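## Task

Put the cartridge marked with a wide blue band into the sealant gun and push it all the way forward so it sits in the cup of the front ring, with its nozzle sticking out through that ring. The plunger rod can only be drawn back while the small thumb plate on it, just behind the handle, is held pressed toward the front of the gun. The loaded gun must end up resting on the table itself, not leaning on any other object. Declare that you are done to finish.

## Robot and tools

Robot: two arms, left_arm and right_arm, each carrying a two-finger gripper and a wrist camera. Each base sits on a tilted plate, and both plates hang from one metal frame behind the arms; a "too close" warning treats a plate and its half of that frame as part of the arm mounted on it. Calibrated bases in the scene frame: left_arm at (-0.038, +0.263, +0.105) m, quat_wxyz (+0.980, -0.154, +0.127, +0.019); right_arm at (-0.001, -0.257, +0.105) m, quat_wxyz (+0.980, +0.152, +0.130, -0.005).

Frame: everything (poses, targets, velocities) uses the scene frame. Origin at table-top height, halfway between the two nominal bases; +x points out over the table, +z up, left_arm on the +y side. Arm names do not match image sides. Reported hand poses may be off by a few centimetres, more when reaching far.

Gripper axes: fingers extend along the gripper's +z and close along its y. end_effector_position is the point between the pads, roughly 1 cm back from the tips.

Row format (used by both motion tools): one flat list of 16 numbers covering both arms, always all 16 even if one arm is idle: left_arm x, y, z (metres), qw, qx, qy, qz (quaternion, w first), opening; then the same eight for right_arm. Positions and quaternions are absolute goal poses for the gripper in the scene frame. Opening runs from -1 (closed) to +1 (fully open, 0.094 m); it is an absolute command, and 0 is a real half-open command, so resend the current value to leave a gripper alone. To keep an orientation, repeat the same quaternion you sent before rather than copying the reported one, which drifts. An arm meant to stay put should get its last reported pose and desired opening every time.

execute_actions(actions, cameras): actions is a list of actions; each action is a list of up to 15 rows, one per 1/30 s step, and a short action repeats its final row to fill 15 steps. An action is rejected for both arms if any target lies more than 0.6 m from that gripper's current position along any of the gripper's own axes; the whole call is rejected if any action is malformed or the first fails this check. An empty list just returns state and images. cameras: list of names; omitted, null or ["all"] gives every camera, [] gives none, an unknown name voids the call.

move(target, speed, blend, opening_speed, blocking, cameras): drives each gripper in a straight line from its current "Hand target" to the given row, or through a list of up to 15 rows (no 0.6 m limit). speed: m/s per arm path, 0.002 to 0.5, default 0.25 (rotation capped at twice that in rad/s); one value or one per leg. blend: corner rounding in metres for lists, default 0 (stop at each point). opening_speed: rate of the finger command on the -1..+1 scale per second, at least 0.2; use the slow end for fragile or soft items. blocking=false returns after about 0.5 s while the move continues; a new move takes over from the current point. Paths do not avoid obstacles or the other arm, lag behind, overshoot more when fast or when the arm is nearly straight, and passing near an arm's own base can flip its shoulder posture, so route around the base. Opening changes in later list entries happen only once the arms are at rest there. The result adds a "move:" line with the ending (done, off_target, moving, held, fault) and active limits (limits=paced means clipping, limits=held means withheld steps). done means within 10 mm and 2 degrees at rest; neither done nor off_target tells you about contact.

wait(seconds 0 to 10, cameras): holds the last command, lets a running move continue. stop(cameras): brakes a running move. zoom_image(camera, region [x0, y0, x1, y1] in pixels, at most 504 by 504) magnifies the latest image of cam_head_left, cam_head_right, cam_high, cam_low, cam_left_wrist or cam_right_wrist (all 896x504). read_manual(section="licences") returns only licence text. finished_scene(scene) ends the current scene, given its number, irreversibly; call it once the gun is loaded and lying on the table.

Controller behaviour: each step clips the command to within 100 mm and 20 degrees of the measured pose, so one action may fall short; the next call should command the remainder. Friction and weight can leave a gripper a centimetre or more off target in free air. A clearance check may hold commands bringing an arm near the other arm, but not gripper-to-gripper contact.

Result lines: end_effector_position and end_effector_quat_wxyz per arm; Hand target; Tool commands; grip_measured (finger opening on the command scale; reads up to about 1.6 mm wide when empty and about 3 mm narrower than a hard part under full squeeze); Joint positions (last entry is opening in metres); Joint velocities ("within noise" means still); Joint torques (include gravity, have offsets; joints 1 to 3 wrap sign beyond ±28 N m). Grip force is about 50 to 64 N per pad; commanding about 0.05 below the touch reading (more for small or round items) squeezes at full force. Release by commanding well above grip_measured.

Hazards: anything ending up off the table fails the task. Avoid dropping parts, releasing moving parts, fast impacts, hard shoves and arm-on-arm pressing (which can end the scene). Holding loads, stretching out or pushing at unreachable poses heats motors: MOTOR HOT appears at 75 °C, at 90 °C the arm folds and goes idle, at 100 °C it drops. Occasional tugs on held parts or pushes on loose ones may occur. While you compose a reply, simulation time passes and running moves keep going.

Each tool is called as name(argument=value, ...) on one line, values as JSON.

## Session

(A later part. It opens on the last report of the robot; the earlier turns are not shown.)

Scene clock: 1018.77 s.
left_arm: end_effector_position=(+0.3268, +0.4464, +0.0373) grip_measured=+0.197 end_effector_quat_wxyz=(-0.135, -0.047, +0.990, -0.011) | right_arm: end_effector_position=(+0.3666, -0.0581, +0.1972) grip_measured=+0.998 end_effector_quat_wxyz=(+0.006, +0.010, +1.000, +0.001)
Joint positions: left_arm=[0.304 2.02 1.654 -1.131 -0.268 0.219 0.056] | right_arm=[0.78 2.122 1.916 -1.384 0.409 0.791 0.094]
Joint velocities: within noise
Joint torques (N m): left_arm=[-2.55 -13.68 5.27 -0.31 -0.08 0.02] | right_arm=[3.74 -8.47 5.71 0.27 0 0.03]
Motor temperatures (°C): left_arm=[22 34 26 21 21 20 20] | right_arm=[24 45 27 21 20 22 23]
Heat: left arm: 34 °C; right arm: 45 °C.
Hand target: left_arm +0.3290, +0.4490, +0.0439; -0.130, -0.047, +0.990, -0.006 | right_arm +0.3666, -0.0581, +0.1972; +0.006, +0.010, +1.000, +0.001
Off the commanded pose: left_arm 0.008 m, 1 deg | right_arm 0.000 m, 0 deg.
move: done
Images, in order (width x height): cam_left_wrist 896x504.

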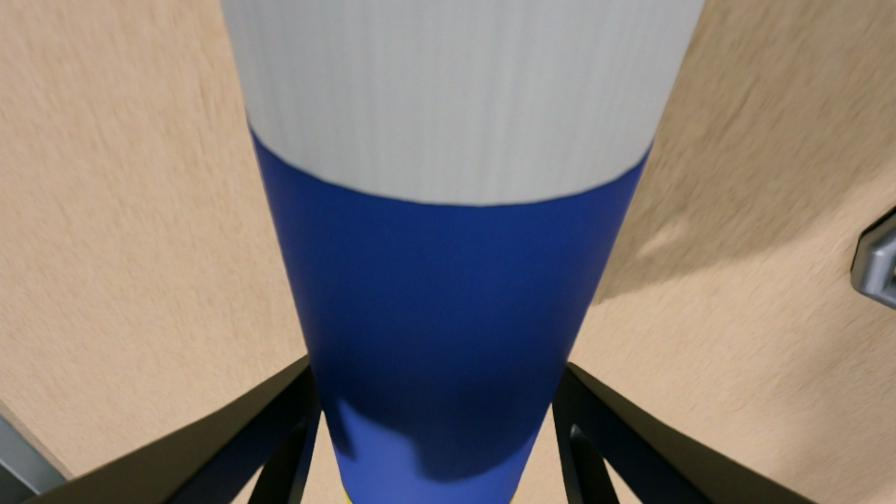

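move(target=[[0.3330,0.451,0.054,-0.1304,-0.0467,0.9903,-0.0061,0.2, 0.3666,-0.0581,0.1972,0.006,0.010,1,0.001,1]], speed=0.08, opening_speed=0.5, cameras=["cam_left_wrist","cam_low"])

zoom_image(camera="cam_low", region=[640, 160, 840, 330])

Scene clock: 1024.47 s.
left_arm: end_effector_position=(+0.3257, +0.4476, +0.0445) grip_measured=+0.197 end_effector_quat_wxyz=(-0.143, -0.045, +0.989, -0.013) | right_arm: end_effector_position=(+0.3666, -0.0581, +0.1972) grip_measured=+0.998 end_effector_quat_wxyz=(+0.006, +0.010, +1.000, +0.001)
Joint positions: left_arm=[0.304 2.02 1.681 -1.175 -0.268 0.219 0.056] | right_arm=[0.78 2.122 1.916 -1.384 0.409 0.791 0.094]
Joint velocities: within noise
Joint torques (N m): left_arm=[-2.97 -13.81 6.39 -0.3 -0.07 -0.03] | right_arm=[3.74 -8.47 5.71 0.27 0 0.03]
Motor temperatures (°C): left_arm=[22 34 26 21 21 20 20] | right_arm=[24 45 27 21 20 22 23]
Heat: left arm: 34 °C; right arm: 45 °C.
Hand target: left_arm +0.3328, +0.4509, +0.0540; -0.130, -0.047, +0.990, -0.006 | right_arm +0.3666, -0.0581, +0.1972; +0.006, +0.010, +1.000, +0.001
Off the commanded pose: left_arm 0.013 m, 2 deg | right_arm 0.000 m, 0 deg.
move: off_target (left_arm)
Images, in order (width x height): cam_low 896x504, cam_left_wrist 896x504.

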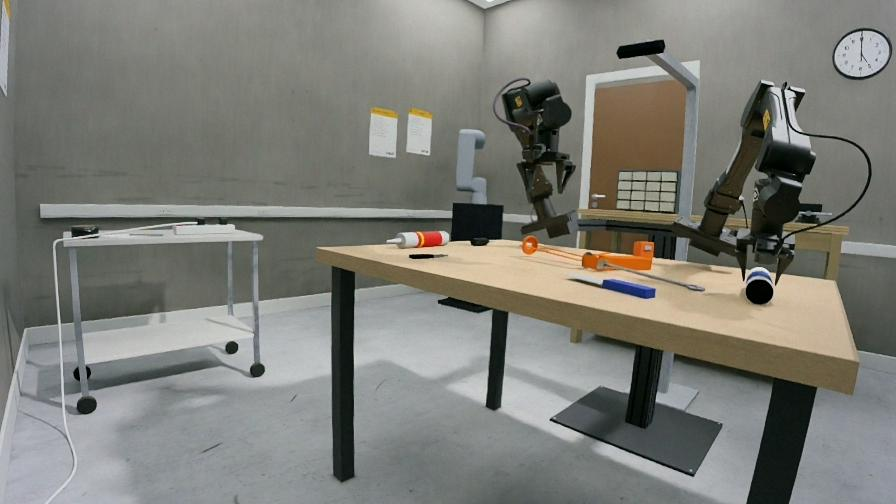

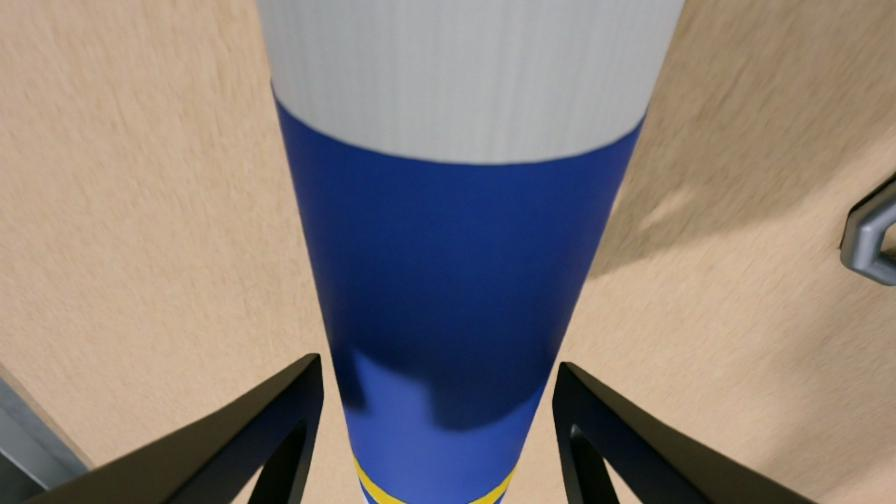

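Scaled by 2.520 from the camera's 896x504 image, which has a finer 1280x720 frame.

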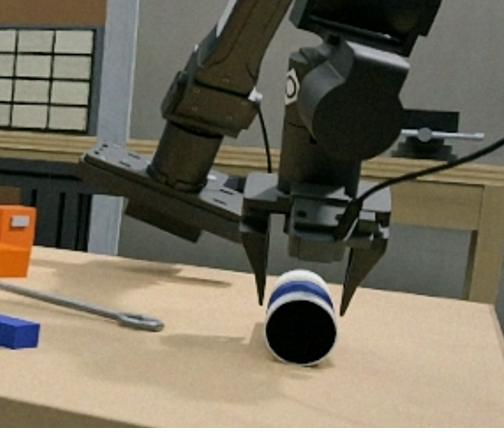

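move(target=[[0.3330,0.451,0.042,-0.1304,-0.0467,0.9903,-0.0061,0.2, 0.3666,-0.0581,0.1972,0.006,0.010,1,0.001,1]], speed=0.08, cameras=["cam_left_wrist"])

Scene clock: 1033.50 s.
left_arm: end_effector_position=(+0.3286, +0.4485, +0.0436) grip_measured=+0.197 end_effector_quat_wxyz=(-0.137, -0.047, +0.989, -0.011) | right_arm: end_effector_position=(+0.3666, -0.0581, +0.1972) grip_measured=+0.998 end_effector_quat_wxyz=(+0.006, +0.010, +1.000, +0.001)
Joint positions: left_arm=[0.304 2.02 1.681 -1.161 -0.268 0.219 0.056] | right_arm=[0.78 2.122 1.916 -1.384 0.409 0.791 0.094]
Joint velocities: within noise
Joint torques (N m): left_arm=[-2.4 -12.14 5.26 -0.1 -0.08 0.04] | right_arm=[3.75 -8.46 5.71 0.27 0 0.03]
Motor temperatures (°C): left_arm=[22 34 27 21 21 20 20] | right_arm=[24 45 27 21 20 22 23]
Heat: left arm: 34 °C; right arm: 45 °C.
Hand target: left_arm +0.3329, +0.4510, +0.0421; -0.131, -0.047, +0.990, -0.006 | right_arm +0.3666, -0.0581, +0.1972; +0.006, +0.010, +1.000, +0.001
Off the commanded pose: left_arm 0.005 m, 1 deg | right_arm 0.000 m, 0 deg.
move: done
Images, in order (width x height): cam_left_wrist 896x504.

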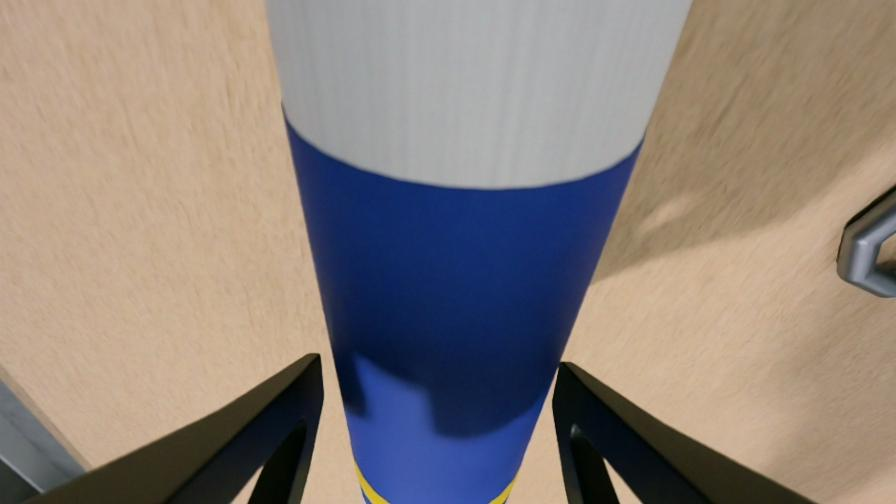

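Go lower a bit more, then close.

move(target=[[0.3330,0.451,0.036,-0.1304,-0.0467,0.9903,-0.0061,0.2, 0.3666,-0.0581,0.1972,0.006,0.010,1,0.001,1],[0.3330,0.451,0.036,-0.1304,-0.0467,0.9903,-0.0061,-0.15, 0.3666,-0.0581,0.1972,0.006,0.010,1,0.001,1]], speed=0.08, opening_speed=0.4, cameras=["cam_left_wrist","cam_low"])

zoom_image(camera="cam_low", region=[640, 160, 840, 330])

Scene clock: 1042.97 s.
left_arm: end_effector_position=(+0.3329, +0.4499, +0.0424) grip_measured=-0.023 end_effector_quat_wxyz=(-0.128, -0.049, +0.991, -0.008) | right_arm: end_effector_position=(+0.3666, -0.0581, +0.1972) grip_measured=+0.998 end_effector_quat_wxyz=(+0.006, +0.010, +1.000, +0.001)
Joint positions: left_arm=[0.304 2.02 1.681 -1.142 -0.268 0.219 0.046] | right_arm=[0.78 2.122 1.916 -1.384 0.409 0.791 0.094]
Joint velocities: within noise
Joint torques (N m): left_arm=[-2.15 -11.36 4.71 -0.07 -0.07 0.07] | right_arm=[3.74 -8.47 5.7 0.27 0 0.03]
Motor temperatures (°C): left_arm=[22 34 27 21 21 20 19] | right_arm=[24 45 27 21 20 22 23]
Heat: left arm: 34 °C; right arm: 45 °C.
Hand target: left_arm +0.3329, +0.4509, +0.0361; -0.131, -0.047, +0.990, -0.006 | right_arm +0.3666, -0.0581, +0.1972; +0.006, +0.010, +1.000, +0.001
Off the commanded pose: left_arm 0.006 m, 1 deg | right_arm 0.000 m, 0 deg.
move: done
Images, in order (width x height): cam_low 896x504, cam_left_wrist 896x504.

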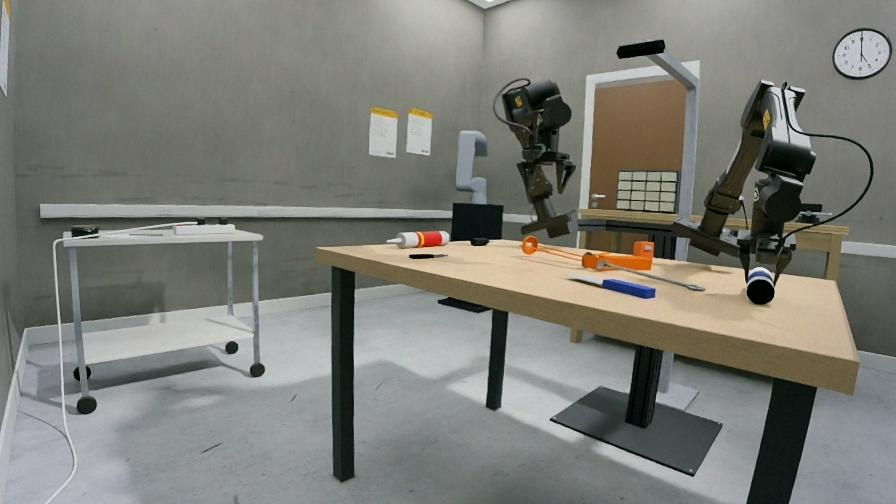

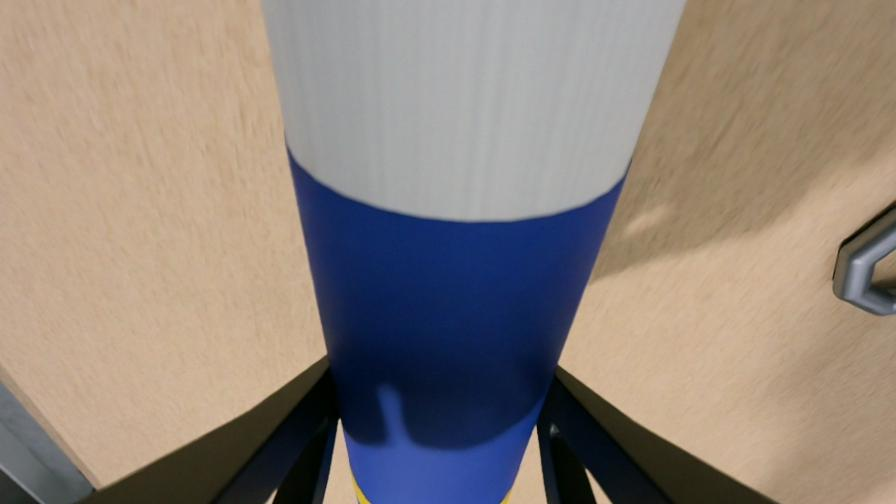

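Scaled by 2.520 from the camera's 896x504 image, which has a finer 1280x720 frame.

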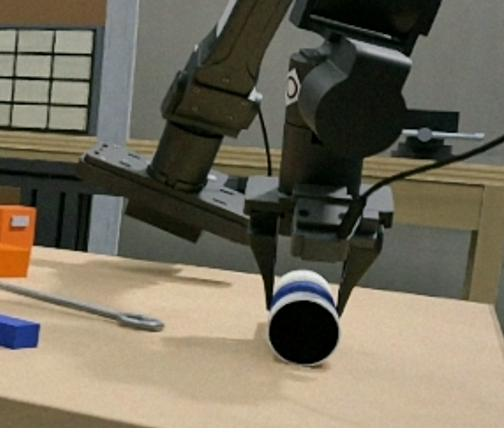

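move(target=[[0.3350,0.447,0.09,-0.1304,-0.0467,0.9903,-0.0061,-0.2, 0.3666,-0.0581,0.1972,0.006,0.010,1,0.001,1],[0.320,0.36,0.19,-0.0872,-0.3420,0.9355,-0.05,-0.2, 0.27,-0.22,0.23,-0.12,0.4,0.91,0.08,1],[0.29,0.10,0.19,-0.0205,-0.6230,0.7818,-0.0163,-0.2, 0.24,-0.285,0.11,-0.2236,0.6708,0.6708,0.2236,1]], speed=[0.08,0.15,0.15])

Scene clock: 1090.10 s.
left_arm: end_effector_position=(+0.2841, +0.1081, +0.1787) grip_measured=-0.025 end_effector_quat_wxyz=(-0.030, -0.621, +0.783, -0.005) | right_arm: end_effector_position=(+0.2417, -0.2884, +0.1128) grip_measured=+0.998 end_effector_quat_wxyz=(-0.217, +0.673, +0.672, +0.218)
Joint positions: left_arm=[-0.759 1.884 1.515 -1.224 -0.342 -2.066 0.046] | right_arm=[-0.364 1.312 0.825 -0.978 -0.386 1.137 0.094]
Joint velocities: within noise
Joint torques (N m): left_arm=[-6.11 -8.39 8.68 0.11 -0.03 -0.13] | right_arm=[0.53 -3.99 3.58 -0.1 -0.53 -0.05]
Motor temperatures (°C): left_arm=[23 36 27 21 21 20 21] | right_arm=[24 44 27 21 20 22 23]
Heat: left arm: 36 °C; right arm: 44 °C.
Hand target: left_arm +0.2897, +0.1002, +0.1899; -0.022, -0.621, +0.784, -0.018 | right_arm +0.2399, -0.2850, +0.1101; -0.224, +0.671, +0.671, +0.223
Off the commanded pose: left_arm 0.015 m, 2 deg | right_arm 0.005 m, 1 deg.
joint sent to its limit (left arm) — joint 6 (wrist roll), lower limit. The joint targets still meet the commanded pose.
move: off_target (left_arm)

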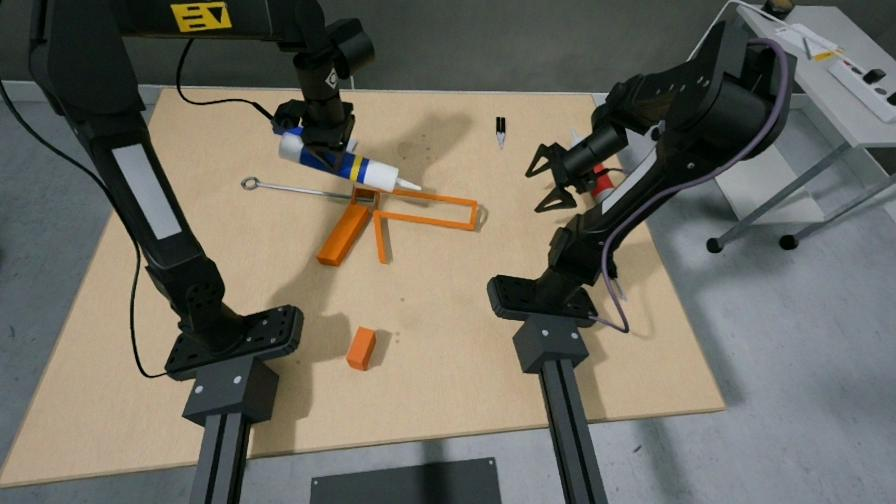

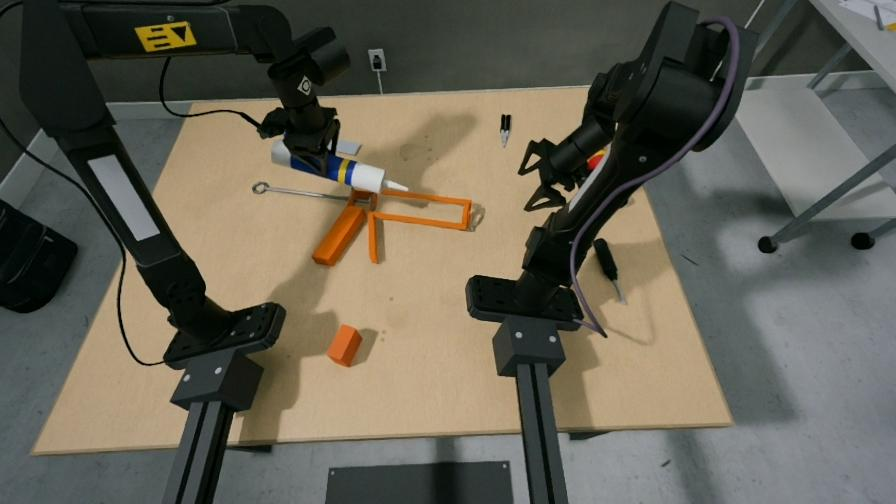

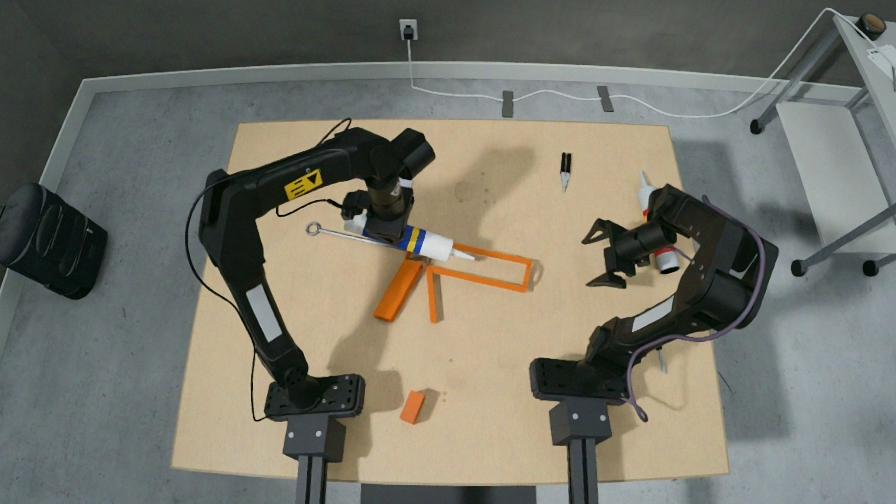

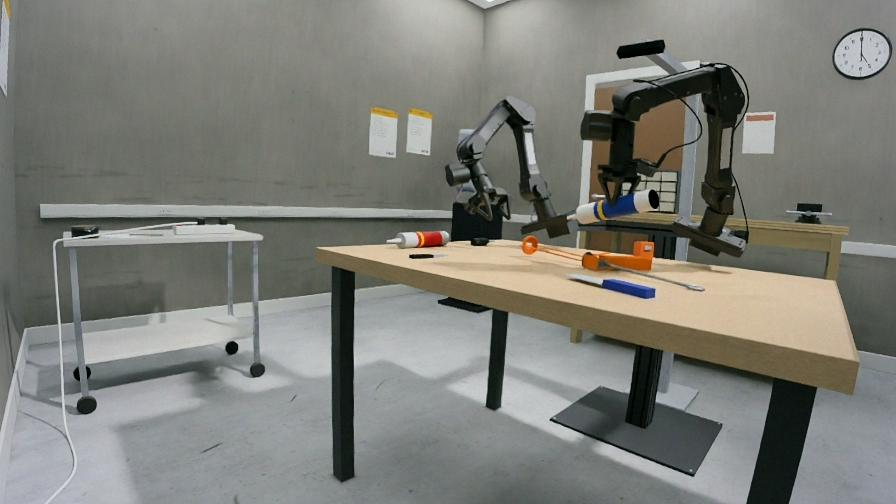

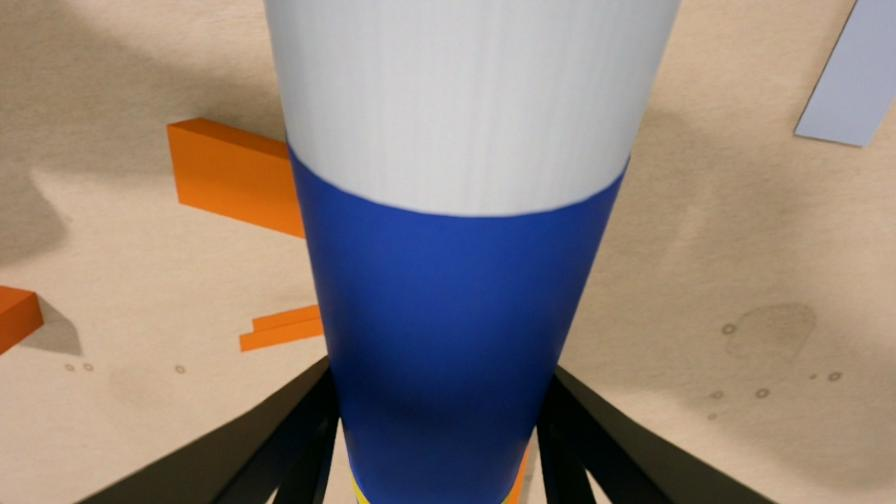

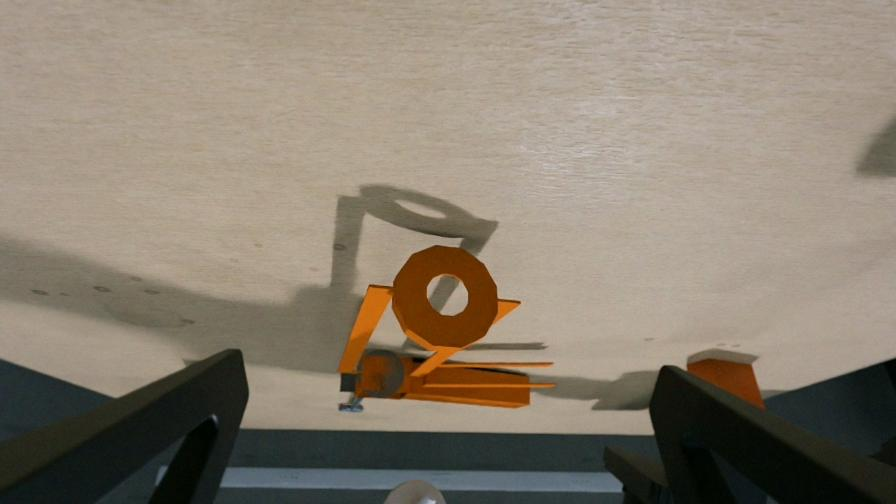

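move(target=[[0.31,0.28,0.20,-0.0205,-0.6230,0.7818,-0.0163,-0.2, 0.24,-0.26,0.19,-0.10,0.41,0.90,0.10,1],[0.31,0.28,0.20,-0.0205,-0.6230,0.7818,-0.0163,-0.2, 0.2401,-0.1777,0.115,0,0.1123,0.9937,0,0.4]], speed=[0.2,0.15])

Scene clock: 1131.87 s.
left_arm: end_effector_position=(+0.3116, +0.2753, +0.1831) grip_measured=-0.025 end_effector_quat_wxyz=(-0.027, -0.623, +0.782, +0.000) | right_arm: end_effector_position=(+0.2427, -0.1782, +0.1183) grip_measured=+0.402 end_effector_quat_wxyz=(-0.004, +0.123, +0.992, +0.006)
Joint positions: left_arm=[-0.302 1.617 1.44 -1.263 -0.325 -1.59 0.046] | right_arm=[0.639 1.502 0.869 -0.905 0.387 0.868 0.066]
Joint velocities: within noise
Joint torques (N m): left_arm=[-2.95 -12.6 6.08 -0.03 0.14 0.11] | right_arm=[2.81 -3.58 4.07 0.37 0.13 -0.05]
Motor temperatures (°C): left_arm=[23 35 28 20 21 20 22] | right_arm=[23 39 26 21 21 22 23]
Heat: left arm: 35 °C; right arm: 39 °C.
Hand target: left_arm +0.3099, +0.2799, +0.1993; -0.020, -0.623, +0.782, -0.016 | right_arm +0.2401, -0.1778, +0.1151; +0.000, +0.112, +0.994, +0.000
Off the commanded pose: left_arm 0.018 m, 2 deg | right_arm 0.004 m, 2 deg.
move: off_target (left_arm)

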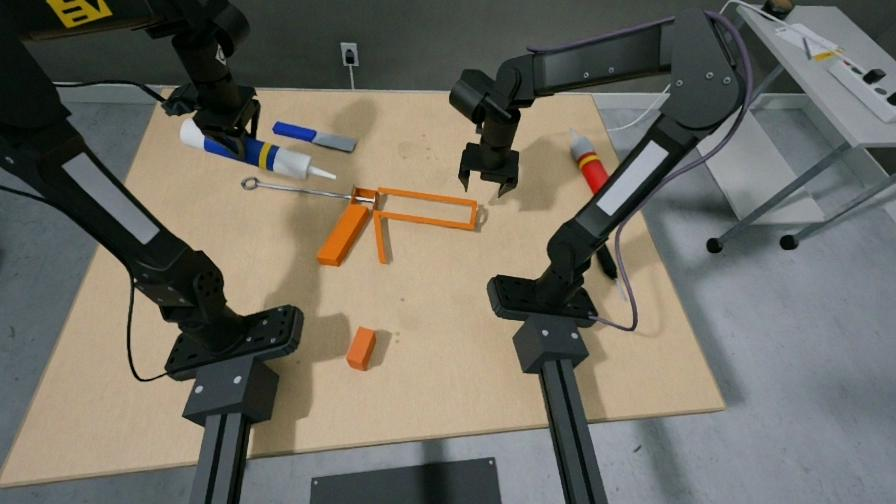

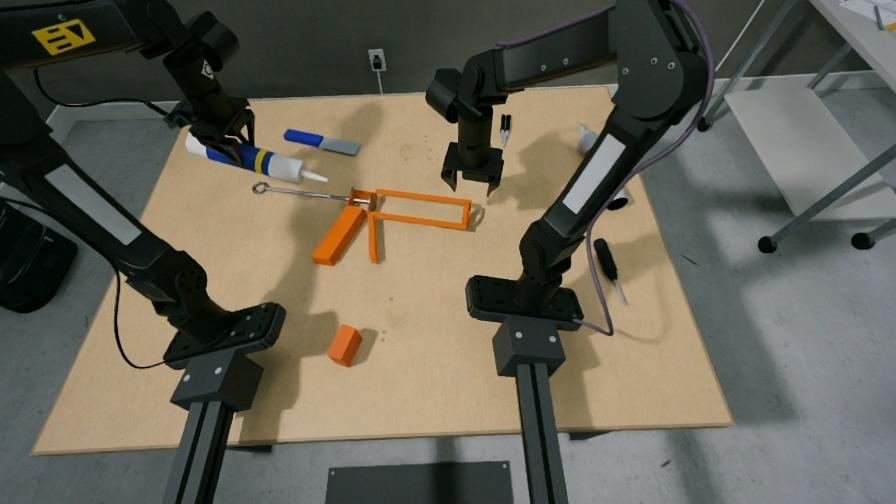

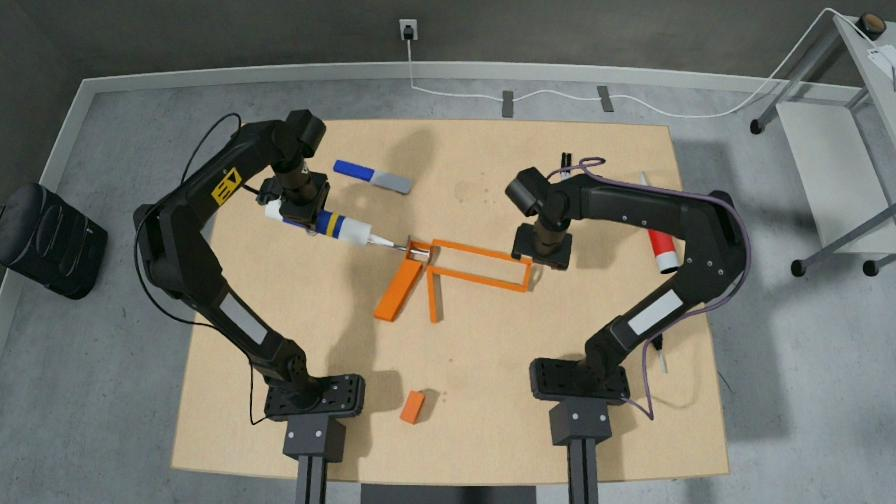

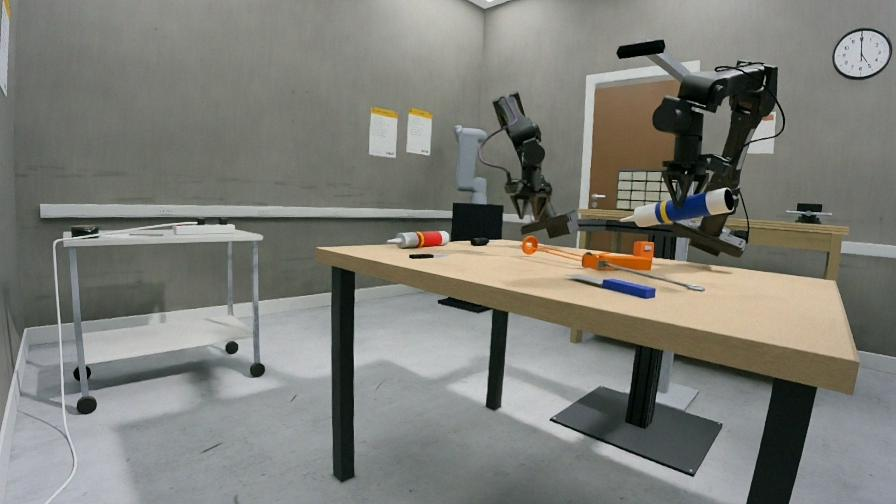

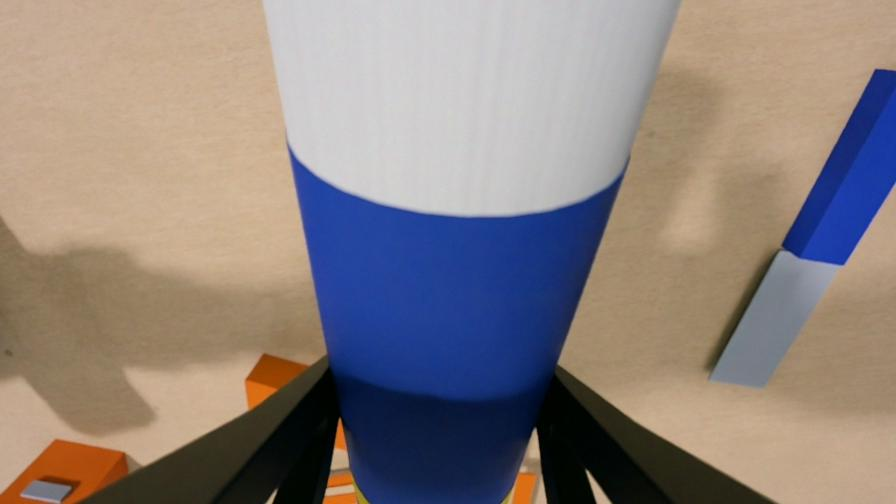

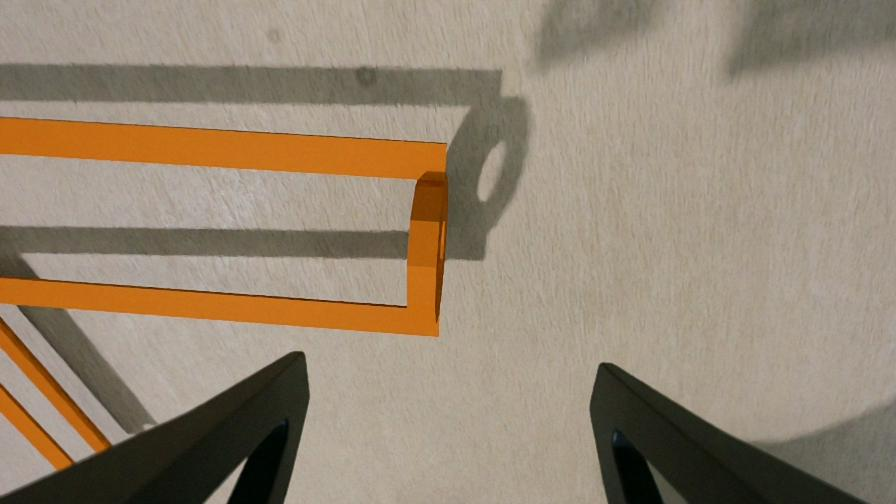

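move(target=[[0.31,0.28,0.20,-0.0205,-0.6230,0.7818,-0.0163,-0.2, 0.237,-0.170,0.060,0,0.1123,0.9937,0,0.4]], speed=0.1, cameras=["cam_right_wrist"])

Scene clock: 1170.73 s.
left_arm: end_effector_position=(+0.3116, +0.2753, +0.1831) grip_measured=-0.025 end_effector_quat_wxyz=(-0.027, -0.623, +0.782, +0.000) | right_arm: end_effector_position=(+0.2390, -0.1674, +0.0641) grip_measured=+0.402 end_effector_quat_wxyz=(-0.001, +0.117, +0.993, +0.007)
Joint positions: left_arm=[-0.302 1.617 1.44 -1.263 -0.325 -1.59 0.046] | right_arm=[0.595 1.63 0.748 -0.632 0.388 0.805 0.066]
Joint velocities: within noise
Joint torques (N m): left_arm=[-2.97 -12.59 6.06 -0.03 0.14 0.12] | right_arm=[1.88 -3.96 3.49 0.41 0.11 -0.05]
Motor temperatures (°C): left_arm=[23 36 28 20 21 20 22] | right_arm=[24 38 26 21 21 22 23]
Heat: left arm: 36 °C; right arm: 38 °C.
Hand target: left_arm +0.3099, +0.2799, +0.1993; -0.020, -0.623, +0.782, -0.016 | right_arm +0.2369, -0.1700, +0.0601; +0.000, +0.112, +0.994, +0.000
Off the commanded pose: left_arm 0.018 m, 2 deg | right_arm 0.005 m, 1 deg.
move: off_target (left_arm)
Images, in order (width x height): cam_right_wrist 896x504.

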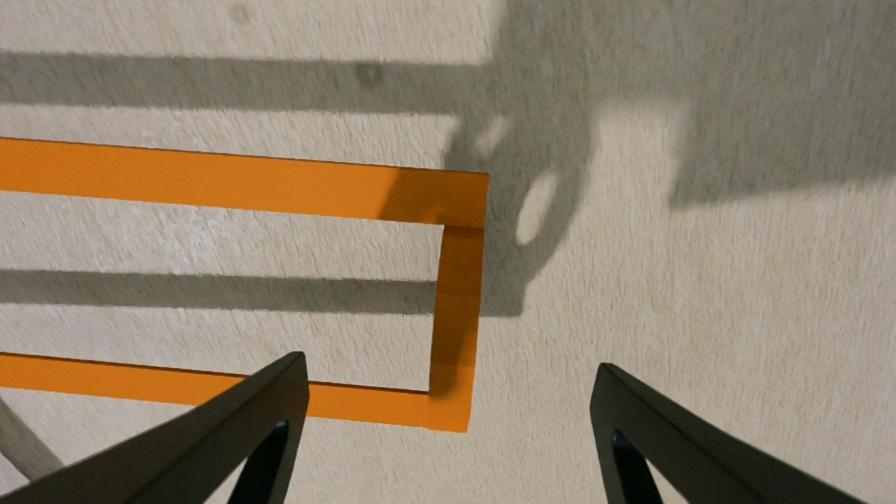

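move(target=[[0.31,0.28,0.20,-0.0205,-0.6230,0.7818,-0.0163,-0.2, 0.237,-0.1725,0.042,0,0.1123,0.9937,0,0.4],[0.31,0.28,0.20,-0.0205,-0.6230,0.7818,-0.0163,-0.2, 0.237,-0.1725,0.042,0,0.1123,0.9937,0,-0.8]], speed=0.08, opening_speed=0.5, cameras=["cam_right_wrist","cam_low"])

zoom_image(camera="cam_low", region=[480, 200, 720, 310])

Scene clock: 1181.60 s.
left_arm: end_effector_position=(+0.3116, +0.2753, +0.1831) grip_measured=-0.025 end_effector_quat_wxyz=(-0.027, -0.623, +0.782, +0.000) | right_arm: end_effector_position=(+0.2418, -0.1687, +0.0463) grip_measured=-0.791 end_effector_quat_wxyz=(+0.004, +0.118, +0.993, +0.010)
Joint positions: left_arm=[-0.302 1.617 1.44 -1.263 -0.325 -1.59 0.046] | right_arm=[0.557 1.67 0.713 -0.53 0.387 0.764 0.01]
Joint velocities: within noise
Joint torques (N m): left_arm=[-2.96 -12.6 6.08 -0.04 0.13 0.11] | right_arm=[1.95 -4.03 3.14 0.32 0.1 -0.06]
Motor temperatures (°C): left_arm=[23 36 28 20 21 20 22] | right_arm=[24 38 26 21 21 22 23]
Heat: left arm: 36 °C; right arm: 38 °C.
Hand target: left_arm +0.3099, +0.2799, +0.1993; -0.020, -0.623, +0.782, -0.016 | right_arm +0.2369, -0.1725, +0.0422; +0.000, +0.112, +0.994, +0.000
Off the commanded pose: left_arm 0.018 m, 2 deg | right_arm 0.007 m, 1 deg.
move: off_target (left_arm)
Images, in order (width x height): cam_low 896x504, cam_right_wrist 896x504.

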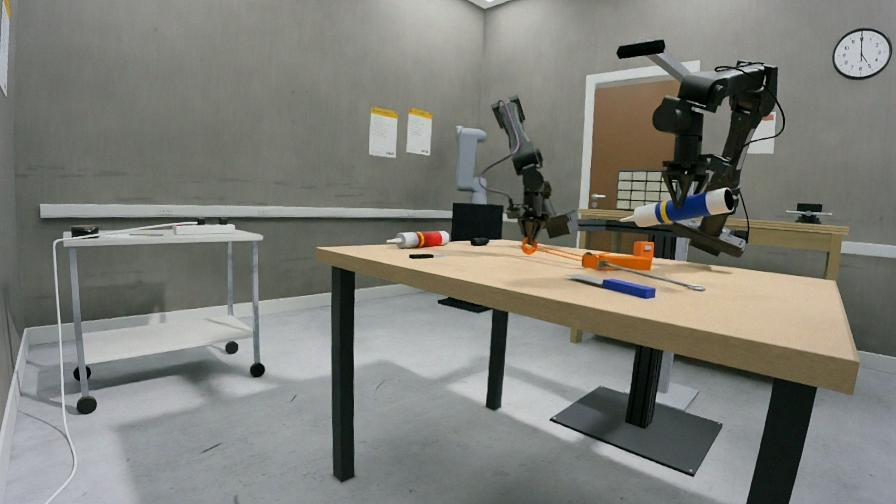

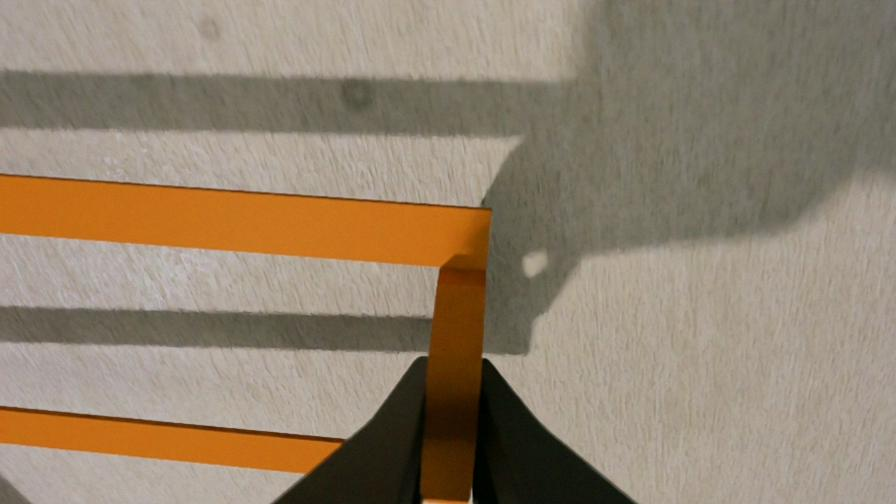

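Scaled by 2.100 from the camera's 896x504 image, which has a finer 1280x720 frame.

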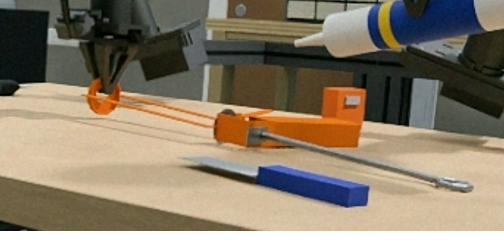

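move(target=[[0.27,0.33,0.18,-0.0225,-0.75,0.661,-0.0198,-0.2, 0.237,-0.1725,0.044,0,0.1123,0.9937,0,-0.8],[0.215,0.36,0.11,-0.0225,-0.75,0.661,-0.0198,-0.2, 0.237,-0.110,0.044,0,0.1123,0.9937,0,-0.8]], speed=[0.12,0.1])

Scene clock: 1209.70 s.
left_arm: end_effector_position=(+0.2140, +0.3587, +0.1031) grip_measured=-0.025 end_effector_quat_wxyz=(+0.032, +0.750, -0.661, +0.007) | right_arm: end_effector_position=(+0.2330, -0.1222, +0.0411) grip_measured=-0.796 end_effector_quat_wxyz=(-0.003, +0.114, +0.993, -0.013)
Joint positions: left_arm=[0.134 1.26 0.842 -0.888 -0.215 -1.493 0.046] | right_arm=[0.72 1.856 0.828 -0.572 0.416 0.948 0.01]
Joint velocities: within noise
Joint torques (N m): left_arm=[-0.8 -9.21 4.57 0.16 0.16 0.12] | right_arm=[3.96 -4.51 6.86 0.24 -0.14 0.1]
Motor temperatures (°C): left_arm=[23 37 28 20 21 20 22] | right_arm=[23 37 26 21 21 22 23]
Heat: left arm: 37 °C; right arm: 37 °C.
Hand target: left_arm +0.2151, +0.3600, +0.1099; +0.022, +0.750, -0.661, +0.020 | right_arm +0.2368, -0.1102, +0.0443; +0.000, +0.112, +0.994, +0.000
Off the commanded pose: left_arm 0.007 m, 2 deg | right_arm 0.013 m, 2 deg.
move: off_target (right_arm)

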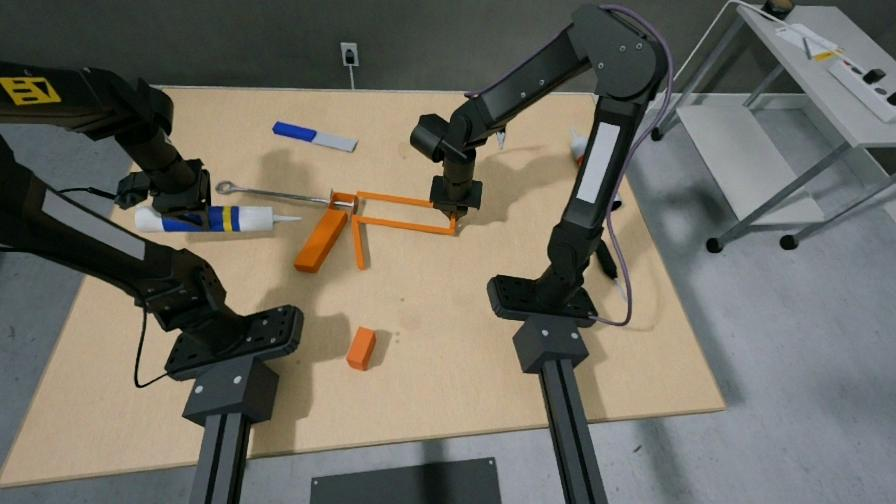

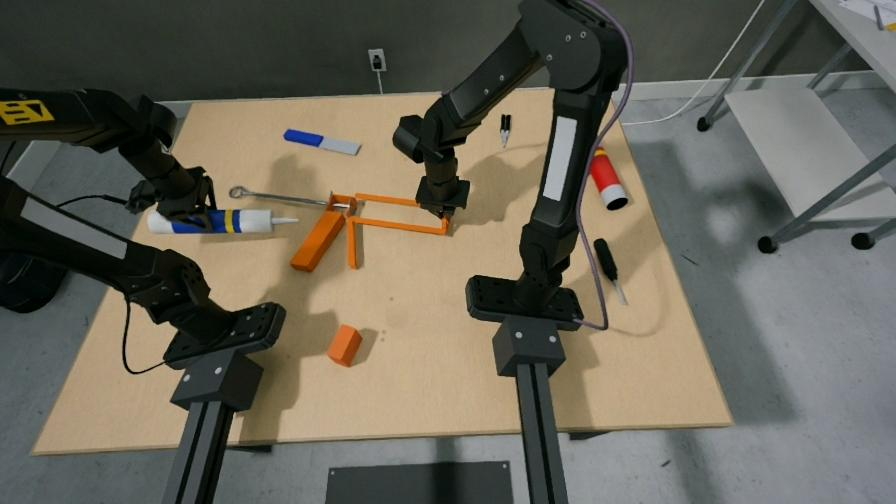

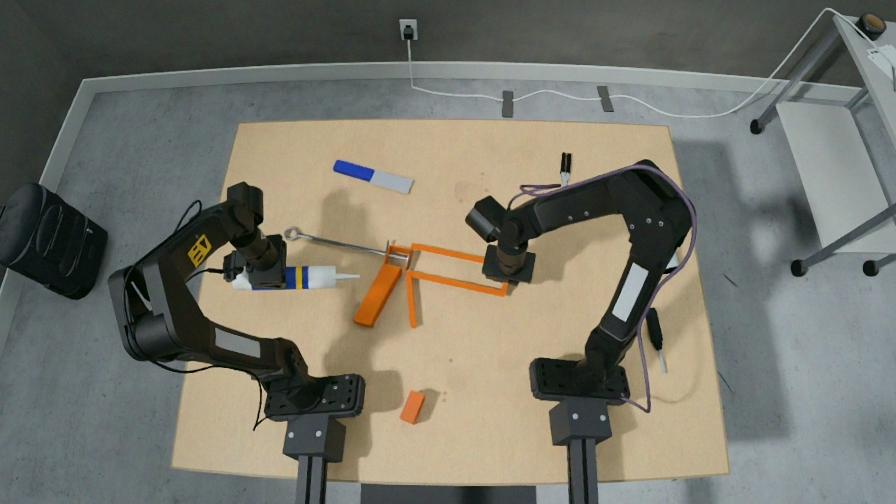

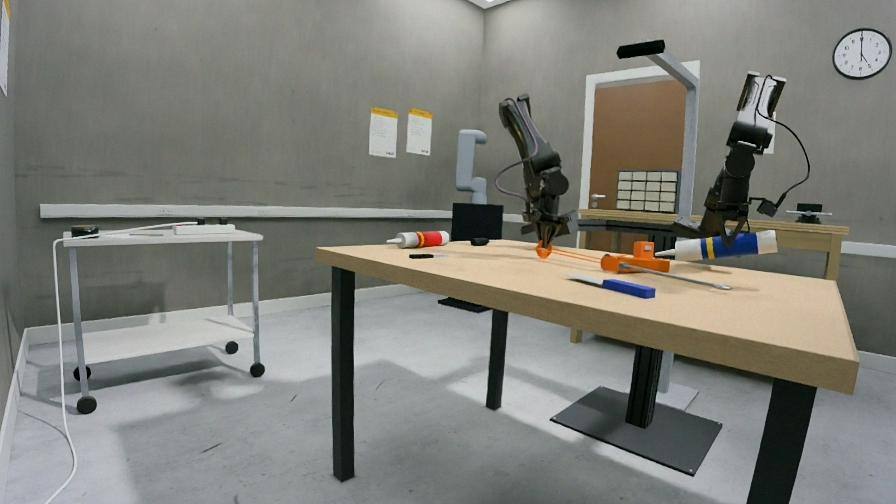

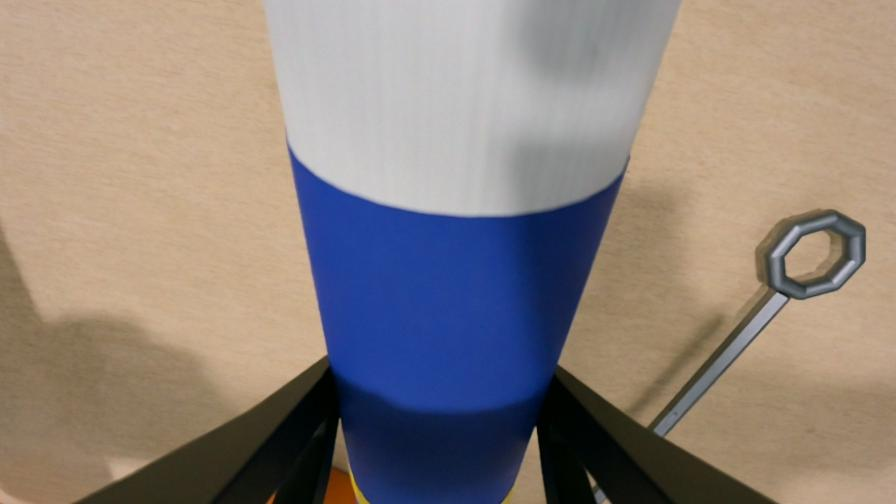

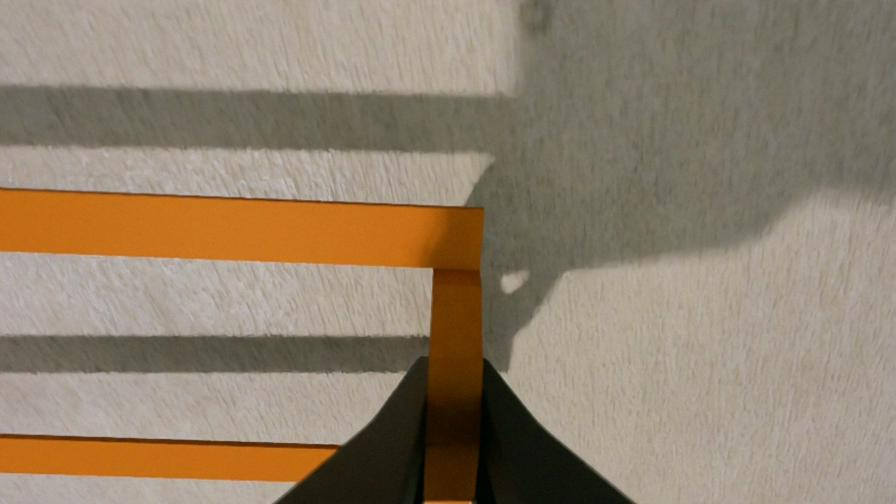

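move(target=[[0.215,0.375,0.085,-0.0865,-0.7426,0.6569,-0.0977,-0.2, 0.2368,-0.1102,0.0443,0,0.1123,0.9937,0,-0.8],[0.213,0.375,0.055,-0.0865,-0.7426,0.6569,-0.0977,-0.2, 0.2368,-0.115,0.0443,0,0.1123,0.9937,0,-0.8]], speed=[0.12,0.06], cameras=["cam_left_wrist","cam_low","cam_high"])

zoom_image(camera="cam_low", region=[600, 200, 820, 310])

Scene clock: 1219.23 s.
left_arm: end_effector_position=(+0.2146, +0.3810, +0.0561) grip_measured=-0.025 end_effector_quat_wxyz=(+0.074, +0.746, -0.656, +0.086) | right_arm: end_effector_position=(+0.2330, -0.1222, +0.0411) grip_measured=-0.796 end_effector_quat_wxyz=(-0.003, +0.114, +0.993, -0.013)
Joint positions: left_arm=[0.423 1.381 0.789 -0.689 0.047 -1.211 0.046] | right_arm=[0.72 1.856 0.828 -0.572 0.416 0.948 0.01]
Joint velocities: within noise
Joint torques (N m): left_arm=[-0.57 -6.39 3.88 0.06 0.47 0.12] | right_arm=[3.03 -5.71 5.46 0.27 -0.14 -0.03]
Motor temperatures (°C): left_arm=[22 36 27 20 21 20 22] | right_arm=[24 37 27 21 21 22 23]
Heat: left arm: 36 °C; right arm: 37 °C.
Hand target: left_arm +0.2129, +0.3751, +0.0551; +0.086, +0.743, -0.657, +0.097 | right_arm +0.2368, -0.1151, +0.0444; +0.000, +0.112, +0.994, +0.000
Off the commanded pose: left_arm 0.006 m, 2 deg | right_arm 0.009 m, 2 deg.
move: done
Images, in order (width x height): cam_high 896x504, cam_low 896x504, cam_left_wrist 896x504.

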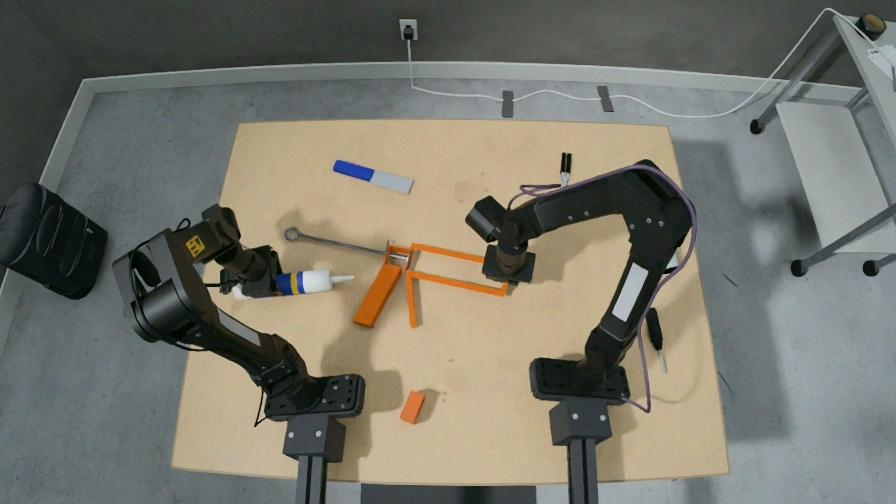

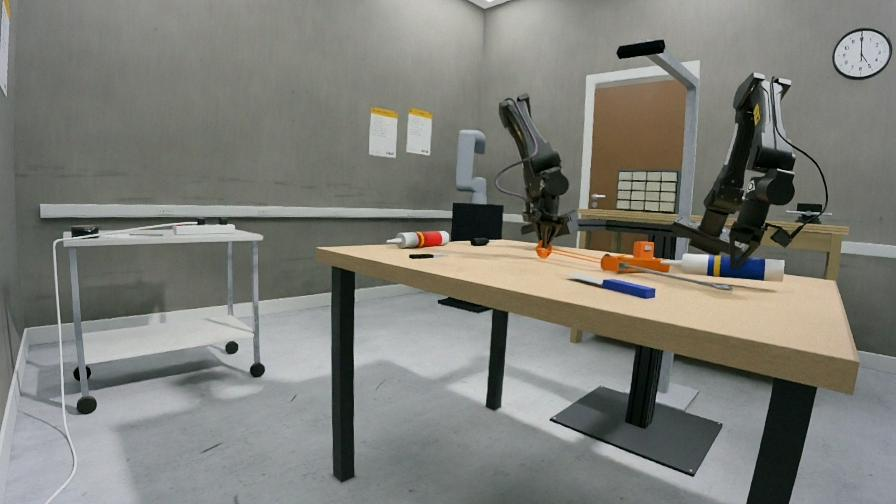

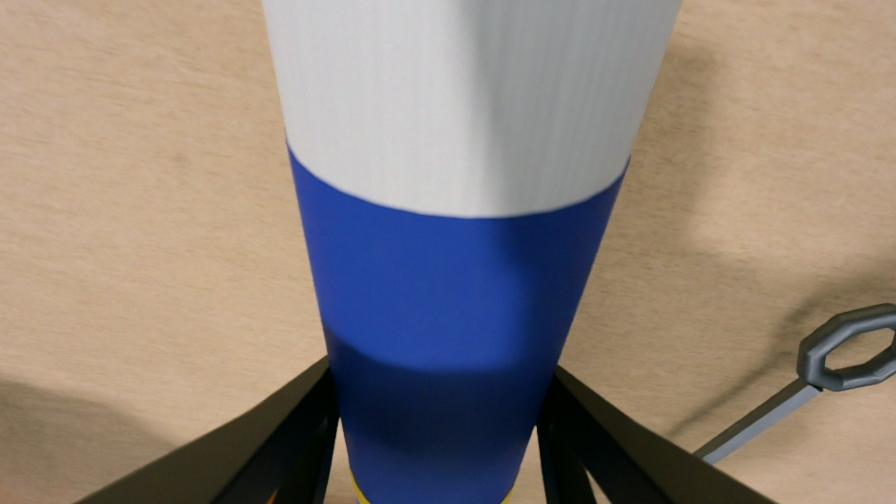

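Scaled by 2.291 from the camera's 896x504 image, which has a finer 1280x720 frame.

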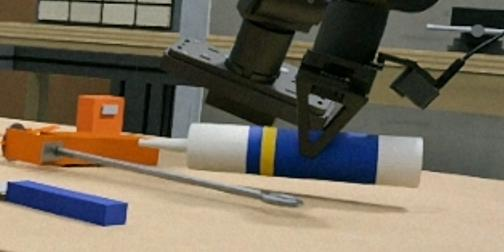

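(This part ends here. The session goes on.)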